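# Place the green block into the blue tray

## Task

Move the green block so that it ends up resting inside the blue tray.

## Robot and tools

Robot: two arms, left_arm and right_arm, each with a two-finger parallel gripper and a wrist camera. Cameras: cam_high, cam_low, cam_over, cam_left_wrist, cam_right_wrist, all 896x504 pixels.

Frames. The scene frame has its origin at table-top height, halfway between the two nominal arm bases; +z points up, +x points out over the table, and left_arm sits on the +y side (arm names do not match image sides). Calibrated bases: left_arm at (-0.016, +0.251, +0.004) m, right_arm at (+0.033, -0.266, +0.002) m, both nearly unrotated about z. Reported hand positions (metres), orientations (quat_wxyz) and velocities are in the scene frame and may be off by a few centimetres, more at long reach. Offsets you send are along each gripper's own Hand target axes: the fingers point along the gripper's +z and open and close along its y. end_effector_position is the point between the finger pads, about 1 cm short of the fingertips.

Row layout, shared by execute_actions and move: 14 plain numbers, each in [-1, 1]. First the left_arm seven: dx, dy, dz, rx, ry, rz, opening; then the same seven for right_arm. Both arms always appear, even if only one should move. dx to rz are an offset (not a pose) from that arm's Hand target as it stood when the action or move began, in the Hand target's own axes; 1.0 equals 0.6 m of travel or 180 degrees of turn, and rx, ry, rz form a single rotation vector. Sending six zeros re-requests the current Hand target. Opening is absolute: +1 fully open (0.094 m), -1 closed. A 0 opening is a real command, so to leave a gripper unchanged resend its present value (shown under Tool commands, or else the last value sent).

execute_actions(actions, cameras): actions is a list of actions; each action is a list of up to 15 rows, one per 1/30 s step, and a short action repeats its last row to fill 15 steps. Every row of an action is measured from the same starting Hand target, not from the row before; a new action or call measures from the new Hand target, so repeating an offset keeps moving. An empty actions list returns images from all cameras and shows which result fields can be omitted. cameras: list of names, ["all"], or [] for none.

move(target, speed, blend, opening_speed, grip_force, blocking, cameras): drives each gripper in a straight line toward target, either one 14-number row or a list of up to 15 rows; all rows in a list are offsets from the same starting Hand targets. speed is m/s per arm path, 0.002 to 4.3, default 0.25 (turning limited to twice that in rad/s); one value or one per target. blend (m) rounds corners between list targets; 0 stops at each. opening_speed sets how fast openings change, per second on the -1..+1 scale, at least 0.2. grip_force is newtons per pad, 10 to 50 (full), one value or one per arm; it persists, and lower values close slowly. blocking=false returns after about 0.5 s while motion continues. A move lasts at least 0.5 s and is cut off at 10 s. Paths do not avoid obstacles or the other arm. Grippers lag and can overshoot speed, especially with an arm nearly straight.

wait(seconds 0 to 10, cameras) lets time pass under the last commands. stop(cameras) brakes a running move. zoom_image(camera, region [x0, y0, x1, y1] in pixels, at most 504 by 504) enlarges part of that camera's latest image. read_manual(section) returns only licence texts. finished_scene(scene=1) ends the scene for good.

Results: per arm, end_effector_position, end_effector_quat_wxyz, Hand target (the last commanded pose after clipping, the base for your next offsets), Joint positions (last number is measured finger opening in metres), Joint velocities (may be omitted when all are within noise), Joint torques, grip_measured (opening on the -1..+1 scale, reading up to about 2.5 mm wide when empty and a bit narrower than a squeezed part), Tool commands. A move adds a "move:" line with its ending (done, off_target, moving, held, fault) and limits (paced = pose clipped, held = steps withheld). done means at rest within 10 mm and 2 degrees; neither done nor off_target tells you about contact. A gripper resting a few centimetres short of target is normal from friction and weight; send the remaining distance as a fresh offset. MOTOR HOT and OVER-TEMPERATURE FAULT lines warn of overheating; a faulted arm goes limp for 30 to 60 s or more.

Commanded orientation is clipped to 40 degrees from the measured one each step, so large turns take several steps. To grip, open well above the part, lower, then close; to release, command an opening well above grip_measured.

Avoid: knocking or dropping the block or letting anything leave the table; fast contact and pressing targets far past a surface; any contact between the two arms or one gripper closing on the other's fingers; paths passing near an arm's own base (go around it); holding loads or stretched poses for long, which heats motors. The robot keeps its last command while you think, and a blocked arm keeps pushing until commanded back.

Each tool is called after "Request:" by a JSON object that holds its "method" and its "body".

## Session

Request:
{"method": "execute_actions", "body": {"actions": []}}

Scene clock: 0.00 s.
left_arm: end_effector_position=(+0.3840, -0.1705, +0.1427) grip_measured=+1.000 end_effector_quat_wxyz=(+0.385, -0.179, +0.905, -0.023) | right_arm: end_effector_position=(+0.1974, -0.4290, +0.1400) grip_measured=+1.000 end_effector_quat_wxyz=(+0.129, +0.311, +0.941, -0.038)
Joint positions: left_arm=[-1.015 1.72 1.273 -0.722 -0.704 -1.248 0.094] | right_arm=[-0.844 0.744 0.588 -1.15 -0.057 -0.174 0.094]
Joint velocities: within noise
Joint torques (N m): no reading
Heat: left arm: hottest waist 34 °C; right arm: hottest elbow 32 °C.
Hand target: left_arm +0.3882, -0.1771, +0.1515; +0.389, -0.183, +0.902, -0.033 | right_arm +0.2024, -0.4343, +0.1505; +0.140, +0.311, +0.939, -0.044
Tool commands: left_gripper/opening=+1.0 right_gripper/opening=+1.0

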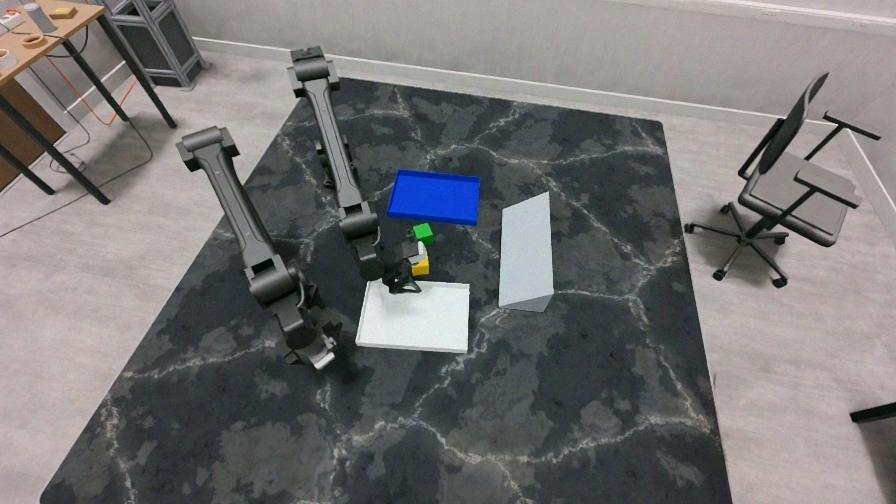

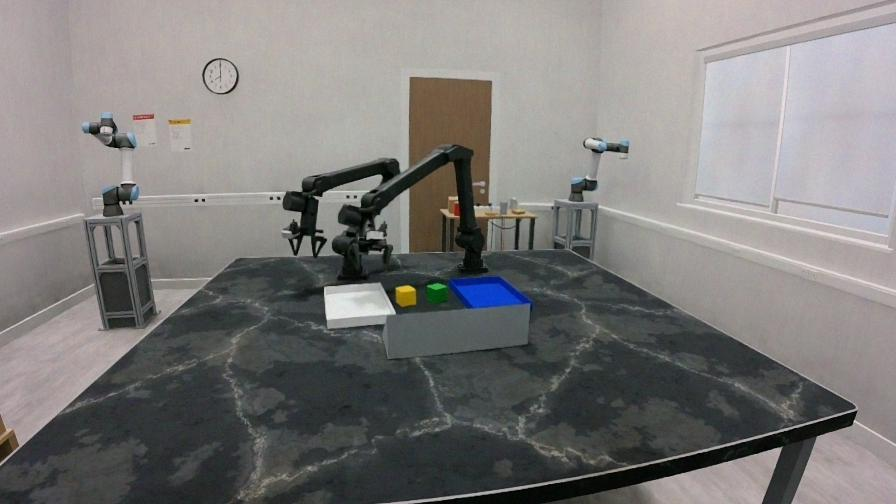

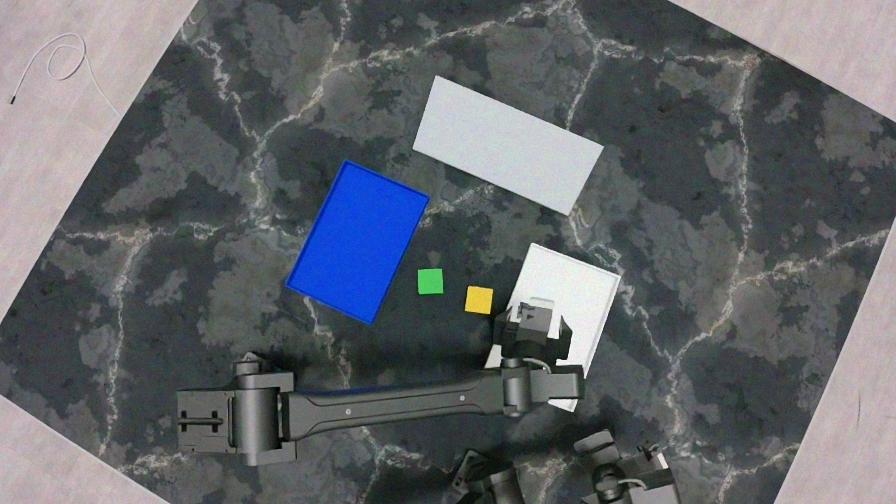

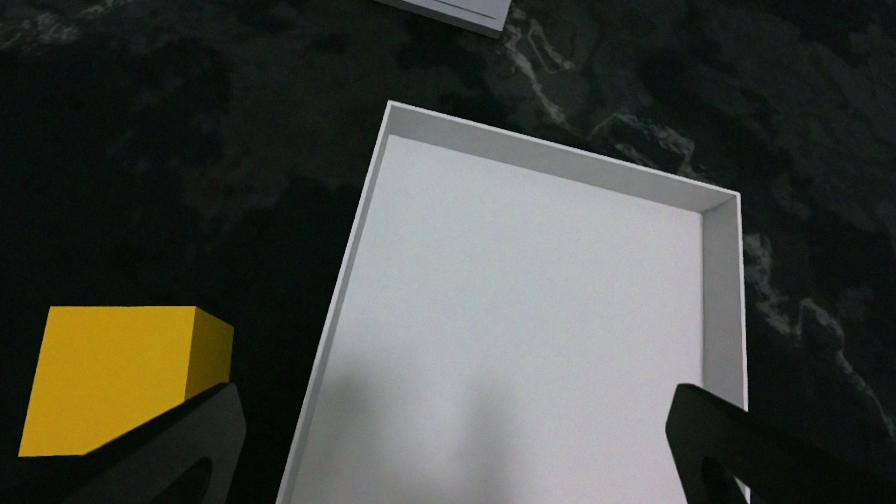

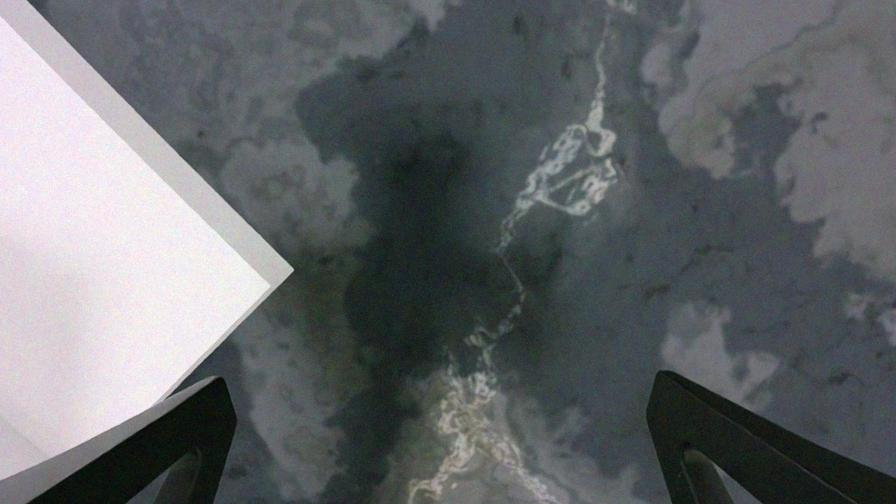

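Request:
{"method": "move", "body": {"target": [-0.142,0.348,-0.077,0.113,0.253,0.423,1,0,0,0,0,0,0,1], "speed": 0.4, "cameras": ["cam_left_wrist","cam_over"]}}

Scene clock: 72.50 s.
left_arm: end_effector_position=(+0.3331, +0.0485, +0.1888) grip_measured=+1.000 end_effector_quat_wxyz=(-0.010, +0.480, +0.877, +0.001) | right_arm: end_effector_position=(+0.1974, -0.4290, +0.1399) grip_measured=+1.000 end_effector_quat_wxyz=(+0.129, +0.311, +0.941, -0.038)
Joint positions: left_arm=[-0.535 1.43 1.214 -1.376 -0.002 0.477 0.094] | right_arm=[-0.844 0.744 0.588 -1.15 -0.057 -0.174 0.094]
Joint torques (N m): left_arm=[3.14 -10.87 11.71 0.09 0.15 0.15] | right_arm=[-1.44 -1.96 9.43 0.53 -0.08 -0.01]
Heat: left arm: hottest elbow 35 °C; right arm: hottest elbow 37 °C.
Hand target: left_arm +0.3454, +0.0438, +0.2002; +0.000, +0.484, +0.875, +0.000 | right_arm +0.2023, -0.4343, +0.1504; +0.140, +0.311, +0.939, -0.044
Off the commanded pose: left_arm 0.017 m, 1 deg | right_arm 0.013 m, 1 deg.
move: off_target (left_arm, right_arm)
Images, in order (width x height): cam_over 896x504, cam_left_wrist 896x504.

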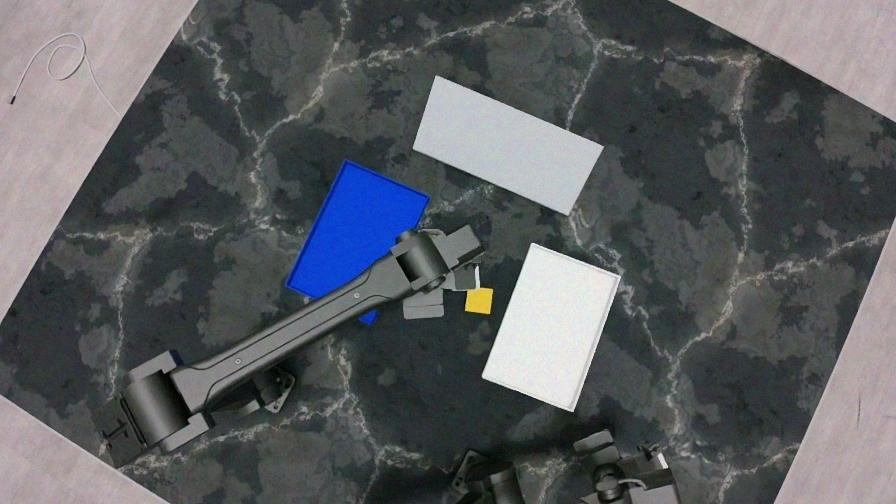

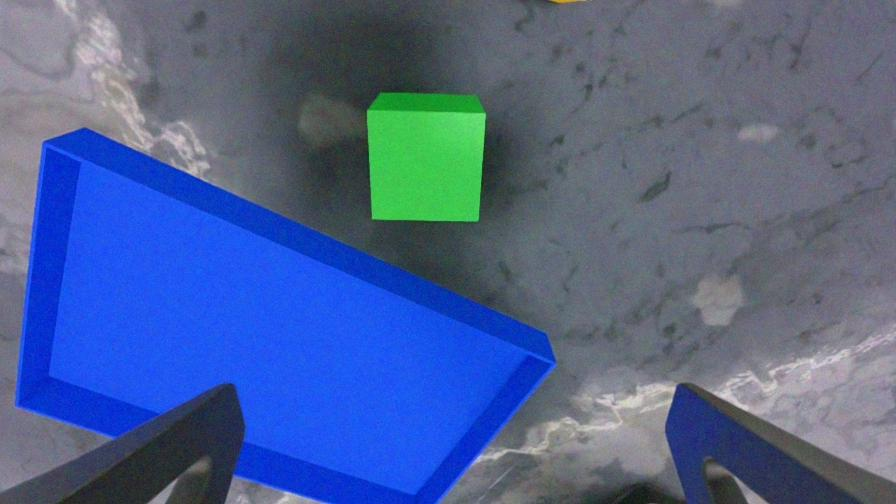

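Request:
{"method": "move", "body": {"target": [[-0.034,0.0158,0.15,0,0,0,1,0,0,0,0,0,0,1],[-0.034,0.0158,0.27,0,0,0,1,0,0,0,0,0,0,1]], "speed": [0.25,0.12], "blend": [0.02,0], "cameras": ["cam_left_wrist"]}}

Scene clock: 90.40 s.
left_arm: end_effector_position=(+0.3609, +0.0323, +0.0414) grip_measured=+1.000 end_effector_quat_wxyz=(-0.003, +0.481, +0.877, +0.001) | right_arm: end_effector_position=(+0.1974, -0.4290, +0.1399) grip_measured=+1.000 end_effector_quat_wxyz=(+0.129, +0.311, +0.941, -0.038)
Joint positions: left_arm=[-0.535 1.658 1.057 -0.975 -0.002 0.478 0.094] | right_arm=[-0.844 0.744 0.588 -1.15 -0.057 -0.174 0.094]
Joint torques (N m): left_arm=[2.9 -13.22 7.05 1.13 0.15 0.09] | right_arm=[-1.44 -1.9 9.43 0.5 -0.08 0]
Heat: left arm: hottest elbow 37 °C; right arm: hottest elbow 38 °C.
Hand target: left_arm +0.3641, +0.0315, +0.0381; +0.000, +0.484, +0.875, +0.000 | right_arm +0.2023, -0.4343, +0.1504; +0.140, +0.311, +0.939, -0.044
Off the commanded pose: left_arm 0.005 m, 1 deg | right_arm 0.013 m, 1 deg.
move: off_target (right_arm)
Images, in order (width x height): cam_left_wrist 896x504.

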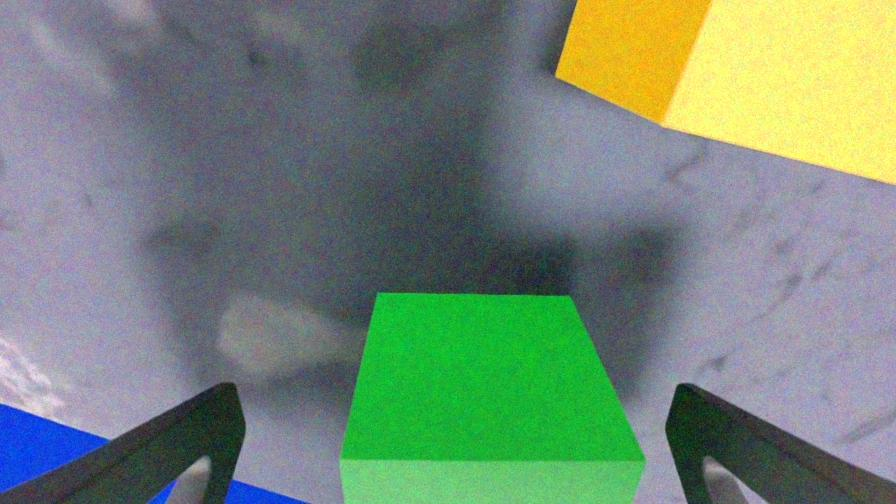

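Request:
{"method": "move", "body": {"target": [0.0265,0.01,0.02,0,0,0,1,0,0,0,0,0,0,1], "speed": 0.12, "cameras": ["cam_left_wrist"]}}

Request:
{"method": "move", "body": {"target": [0,0,0,0,0,0,-0.05,0,0,0,0,0,0,1], "opening_speed": 1.2, "grip_force": 25, "cameras": ["cam_left_wrist"]}}

Scene clock: 97.70 s.
left_arm: end_effector_position=(+0.3575, +0.0467, +0.0281) grip_measured=+1.000 end_effector_quat_wxyz=(-0.004, +0.481, +0.877, +0.001) | right_arm: end_effector_position=(+0.1974, -0.4290, +0.1399) grip_measured=+1.000 end_effector_quat_wxyz=(+0.129, +0.311, +0.941, -0.038)
Joint positions: left_arm=[-0.509 1.658 1.014 -0.935 -0.001 0.504 0.094] | right_arm=[-0.844 0.744 0.588 -1.15 -0.057 -0.174 0.094]
Joint torques (N m): left_arm=[3.19 -13.27 6.61 1.05 0.13 0.09] | right_arm=[-1.49 -1.9 9.44 0.5 -0.08 0]
Heat: left arm: hottest elbow 37 °C; right arm: hottest elbow 38 °C.
Hand target: left_arm +0.3606, +0.0482, +0.0261; -0.001, +0.484, +0.875, +0.000 | right_arm +0.2023, -0.4343, +0.1504; +0.140, +0.311, +0.939, -0.044
Off the commanded pose: left_arm 0.004 m, 1 deg | right_arm 0.013 m, 1 deg.
move: off_target (right_arm)
Images, in order (width x height): cam_left_wrist 896x504.

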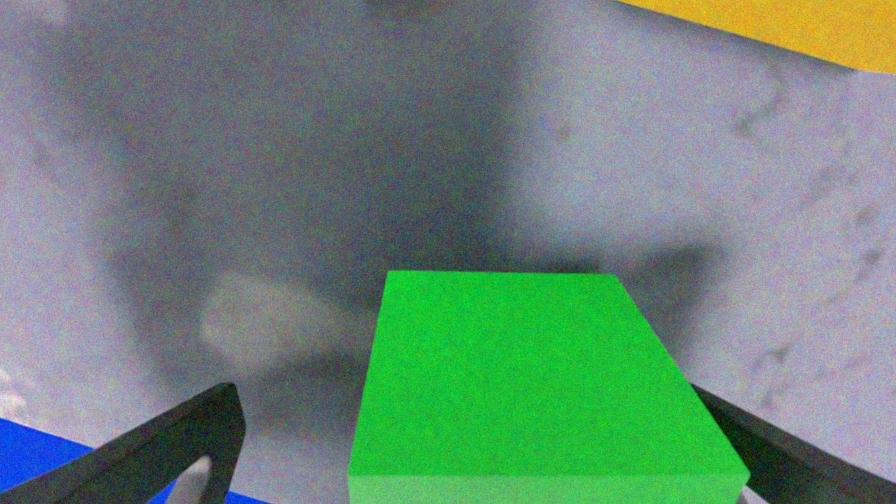

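Scene clock: 101.20 s.
left_arm: end_effector_position=(+0.3575, +0.0467, +0.0281) grip_measured=+0.081 end_effector_quat_wxyz=(-0.004, +0.481, +0.877, +0.000) | right_arm: end_effector_position=(+0.1974, -0.4290, +0.1399) grip_measured=+1.000 end_effector_quat_wxyz=(+0.129, +0.311, +0.941, -0.038)
Joint positions: left_arm=[-0.509 1.658 1.014 -0.935 -0.001 0.505 0.051] | right_arm=[-0.844 0.744 0.588 -1.15 -0.057 -0.174 0.094]
Joint torques (N m): left_arm=[3.14 -13.51 6.61 1.11 0.12 0.11] | right_arm=[-1.49 -1.96 9.43 0.49 -0.08 0]
Heat: left arm: hottest elbow 37 °C; right arm: hottest elbow 38 °C.
Hand target: left_arm +0.3606, +0.0482, +0.0261; -0.001, +0.484, +0.875, +0.000 | right_arm +0.2023, -0.4343, +0.1504; +0.140, +0.311, +0.939, -0.044
Off the commanded pose: left_arm 0.004 m, 1 deg | right_arm 0.013 m, 1 deg.
grip_force (N): 25, 25
move: off_target (right_arm)
Images, in order (width x height): cam_left_wrist 896x504.

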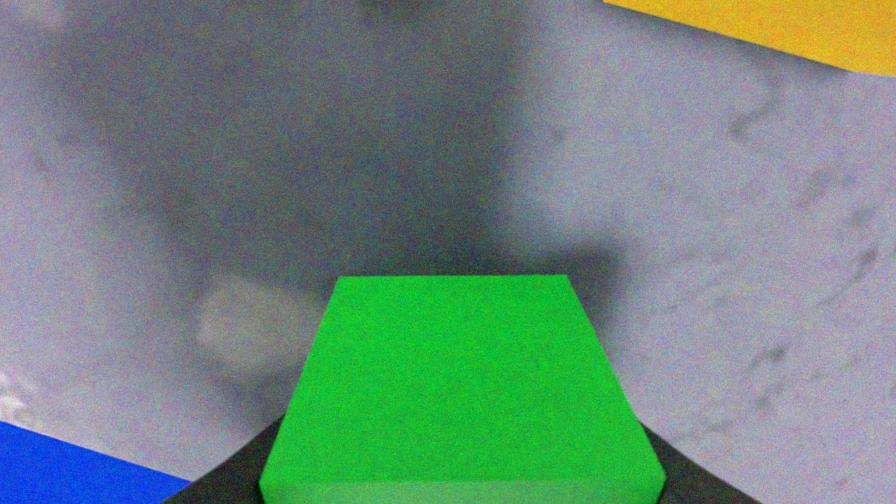

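Request:
{"method": "move", "body": {"target": [[0,0,-0.15,0,0,0,-0.05,0,0,0,0,0,0,1],[0.228,0.148,-0.15,0,0,0,-0.05,0,0,0,0,0,0,1],[0.228,0.148,-0.05,0,0,0,-0.05,0,0,0,0,0,0,1]], "speed": [0.25,0.25,0.15], "blend": [0.03,0.03,0], "cameras": ["cam_left_wrist","cam_low","cam_over"]}}

Scene clock: 116.37 s.
left_arm: end_effector_position=(+0.3585, +0.2104, +0.0562) grip_measured=+0.080 end_effector_quat_wxyz=(-0.006, +0.480, +0.877, -0.001) | right_arm: end_effector_position=(+0.1974, -0.4290, +0.1399) grip_measured=+1.000 end_effector_quat_wxyz=(+0.129, +0.311, +0.941, -0.038)
Joint positions: left_arm=[-0.118 1.5 0.91 -0.994 -0.002 0.894 0.051] | right_arm=[-0.844 0.744 0.588 -1.15 -0.057 -0.174 0.094]
Joint torques (N m): left_arm=[2.96 -11.05 7.32 1.01 0.17 0.11] | right_arm=[-1.44 -1.9 9.43 0.5 -0.08 0]
Heat: left arm: hottest elbow 36 °C; right arm: hottest elbow 38 °C.
Hand target: left_arm +0.3634, +0.2112, +0.0562; +0.000, +0.484, +0.875, +0.000 | right_arm +0.2023, -0.4343, +0.1504; +0.140, +0.311, +0.939, -0.044
Off the commanded pose: left_arm 0.005 m, 1 deg | right_arm 0.013 m, 1 deg.
grip_force (N): 25, 25
move: off_target (right_arm)
Images, in order (width x height): cam_low 896x504, cam_over 896x504, cam_left_wrist 896x504.

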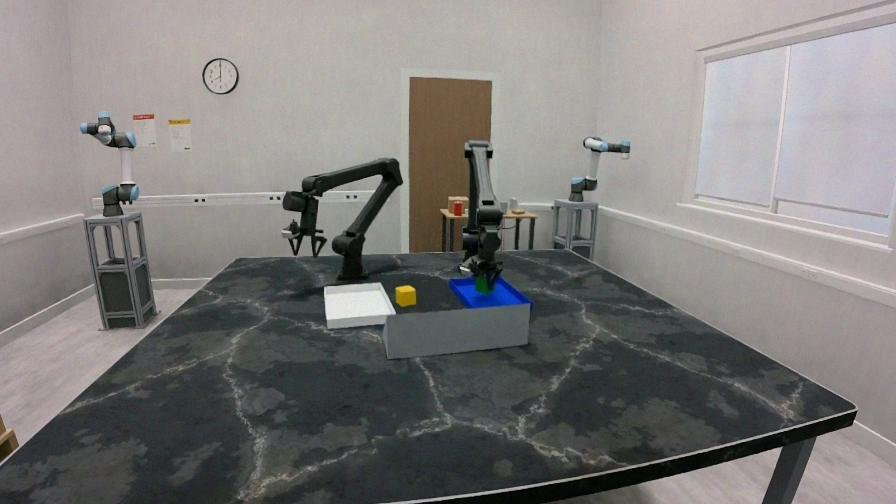

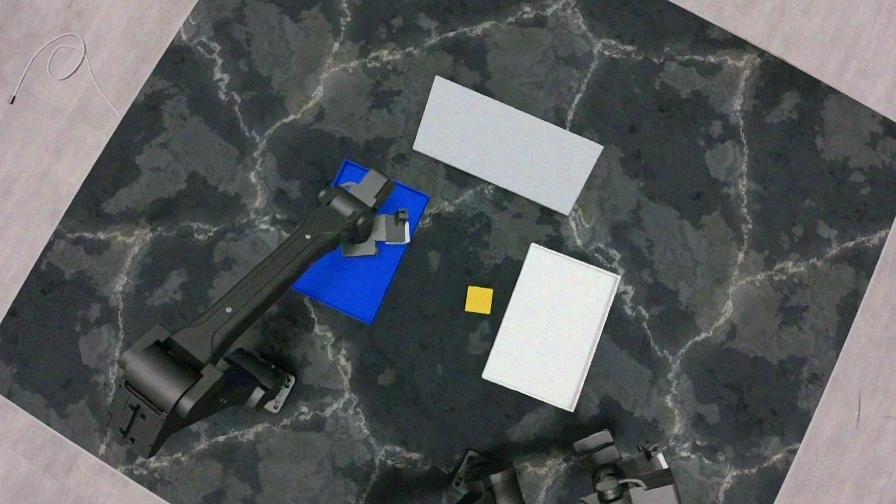

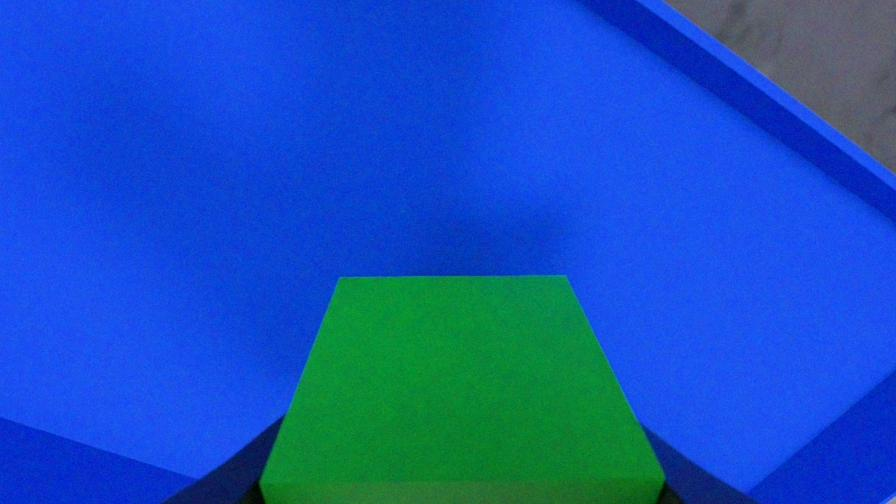

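Request:
{"method": "move", "body": {"target": [[0,0,0.0417,0,0,0,-0.05,0,0,0,0,0,0,1]], "speed": 0.06}}

Request:
{"method": "move", "body": {"target": [[0,0,0,0,0,0,0.4,0,0,0,0,0,0,1]], "opening_speed": 0.8, "cameras": ["cam_left_wrist"]}}

Scene clock: 125.03 s.
left_arm: end_effector_position=(+0.3599, +0.2102, +0.0334) grip_measured=+0.080 end_effector_quat_wxyz=(-0.004, +0.480, +0.877, +0.000) | right_arm: end_effector_position=(+0.1974, -0.4290, +0.1399) grip_measured=+1.000 end_effector_quat_wxyz=(+0.129, +0.311, +0.941, -0.038)
Joint positions: left_arm=[-0.118 1.539 0.882 -0.92 -0.002 0.894 0.051] | right_arm=[-0.844 0.744 0.588 -1.15 -0.057 -0.174 0.094]
Joint torques (N m): left_arm=[3.14 -10.93 6.76 1.14 0.17 0.11] | right_arm=[-1.49 -1.9 9.43 0.51 -0.09 0]
Heat: left arm: hottest elbow 36 °C; right arm: hottest elbow 39 °C.
Hand target: left_arm +0.3632, +0.2112, +0.0311; -0.001, +0.484, +0.875, +0.000 | right_arm +0.2023, -0.4343, +0.1504; +0.140, +0.311, +0.939, -0.044
Off the commanded pose: left_arm 0.004 m, 1 deg | right_arm 0.013 m, 1 deg.
grip_force (N): 25, 25
move: off_target (right_arm)

Scene clock: 125.97 s.
left_arm: end_effector_position=(+0.3600, +0.2102, +0.0334) grip_measured=+0.396 end_effector_quat_wxyz=(-0.003, +0.480, +0.877, +0.000) | right_arm: end_effector_position=(+0.1974, -0.4290, +0.1399) grip_measured=+1.000 end_effector_quat_wxyz=(+0.129, +0.311, +0.941, -0.038)
Joint positions: left_arm=[-0.118 1.539 0.882 -0.92 -0.002 0.894 0.066] | right_arm=[-0.844 0.744 0.588 -1.15 -0.057 -0.174 0.094]
Joint torques (N m): left_arm=[3.02 -10.93 6.78 1.06 0.17 0.11] | right_arm=[-1.44 -1.9 9.43 0.49 -0.08 0]
Heat: left arm: hottest elbow 36 °C; right arm: hottest elbow 39 °C.
Hand target: left_arm +0.3633, +0.2112, +0.0311; +0.000, +0.484, +0.875, +0.000 | right_arm +0.2023, -0.4343, +0.1504; +0.140, +0.311, +0.939, -0.044
Off the commanded pose: left_arm 0.004 m, 1 deg | right_arm 0.013 m, 1 deg.
grip_force (N): 25, 25
move: off_target (right_arm)
Images, in order (width x height): cam_left_wrist 896x504.

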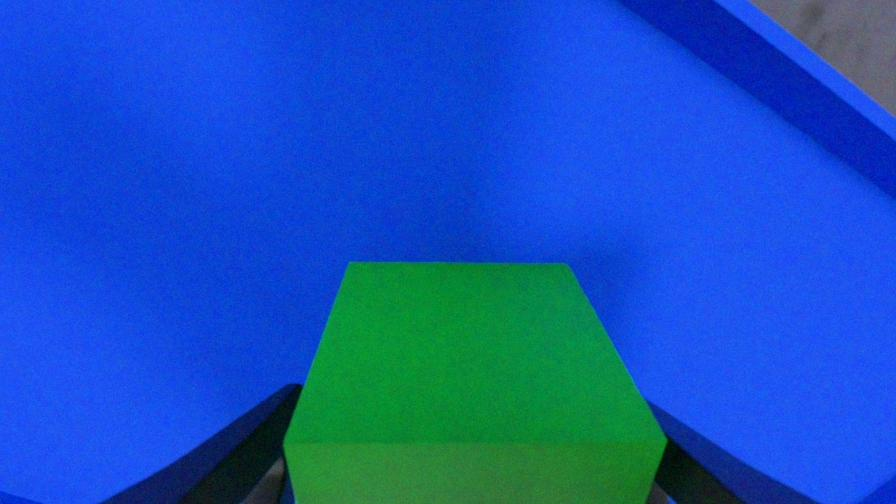

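Retreat up.

Request:
{"method": "move", "body": {"target": [0,0,-0.2,0,0,0,0.4,0,0,0,0,0,0,1], "speed": 0.2, "cameras": ["cam_left_wrist"]}}

Scene clock: 130.10 s.
left_arm: end_effector_position=(+0.3505, +0.2111, +0.1370) grip_measured=+0.397 end_effector_quat_wxyz=(-0.014, +0.480, +0.877, -0.005) | right_arm: end_effector_position=(+0.1974, -0.4290, +0.1399) grip_measured=+1.000 end_effector_quat_wxyz=(+0.129, +0.311, +0.941, -0.038)
Joint positions: left_arm=[-0.118 1.385 1.027 -1.242 -0.002 0.894 0.066] | right_arm=[-0.844 0.744 0.588 -1.15 -0.057 -0.174 0.094]
Joint torques (N m): left_arm=[3.08 -10.64 10.95 0.16 0.15 0.11] | right_arm=[-1.49 -1.96 9.43 0.49 -0.09 0]
Heat: left arm: hottest elbow 36 °C; right arm: hottest elbow 39 °C.
Hand target: left_arm +0.3633, +0.2112, +0.1511; -0.001, +0.484, +0.875, +0.000 | right_arm +0.2023, -0.4343, +0.1504; +0.140, +0.311, +0.939, -0.044
Off the commanded pose: left_arm 0.019 m, 2 deg | right_arm 0.013 m, 1 deg.
grip_force (N): 25, 25
move: off_target (left_arm, right_arm)
Images, in order (width x height): cam_left_wrist 896x504.

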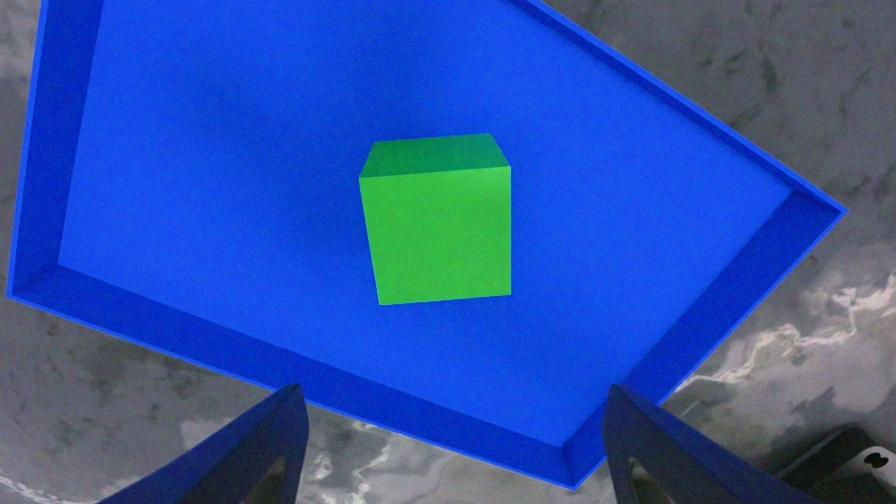

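Request:
{"method": "finished_scene", "body": {}}

The scene is finished: the task was done.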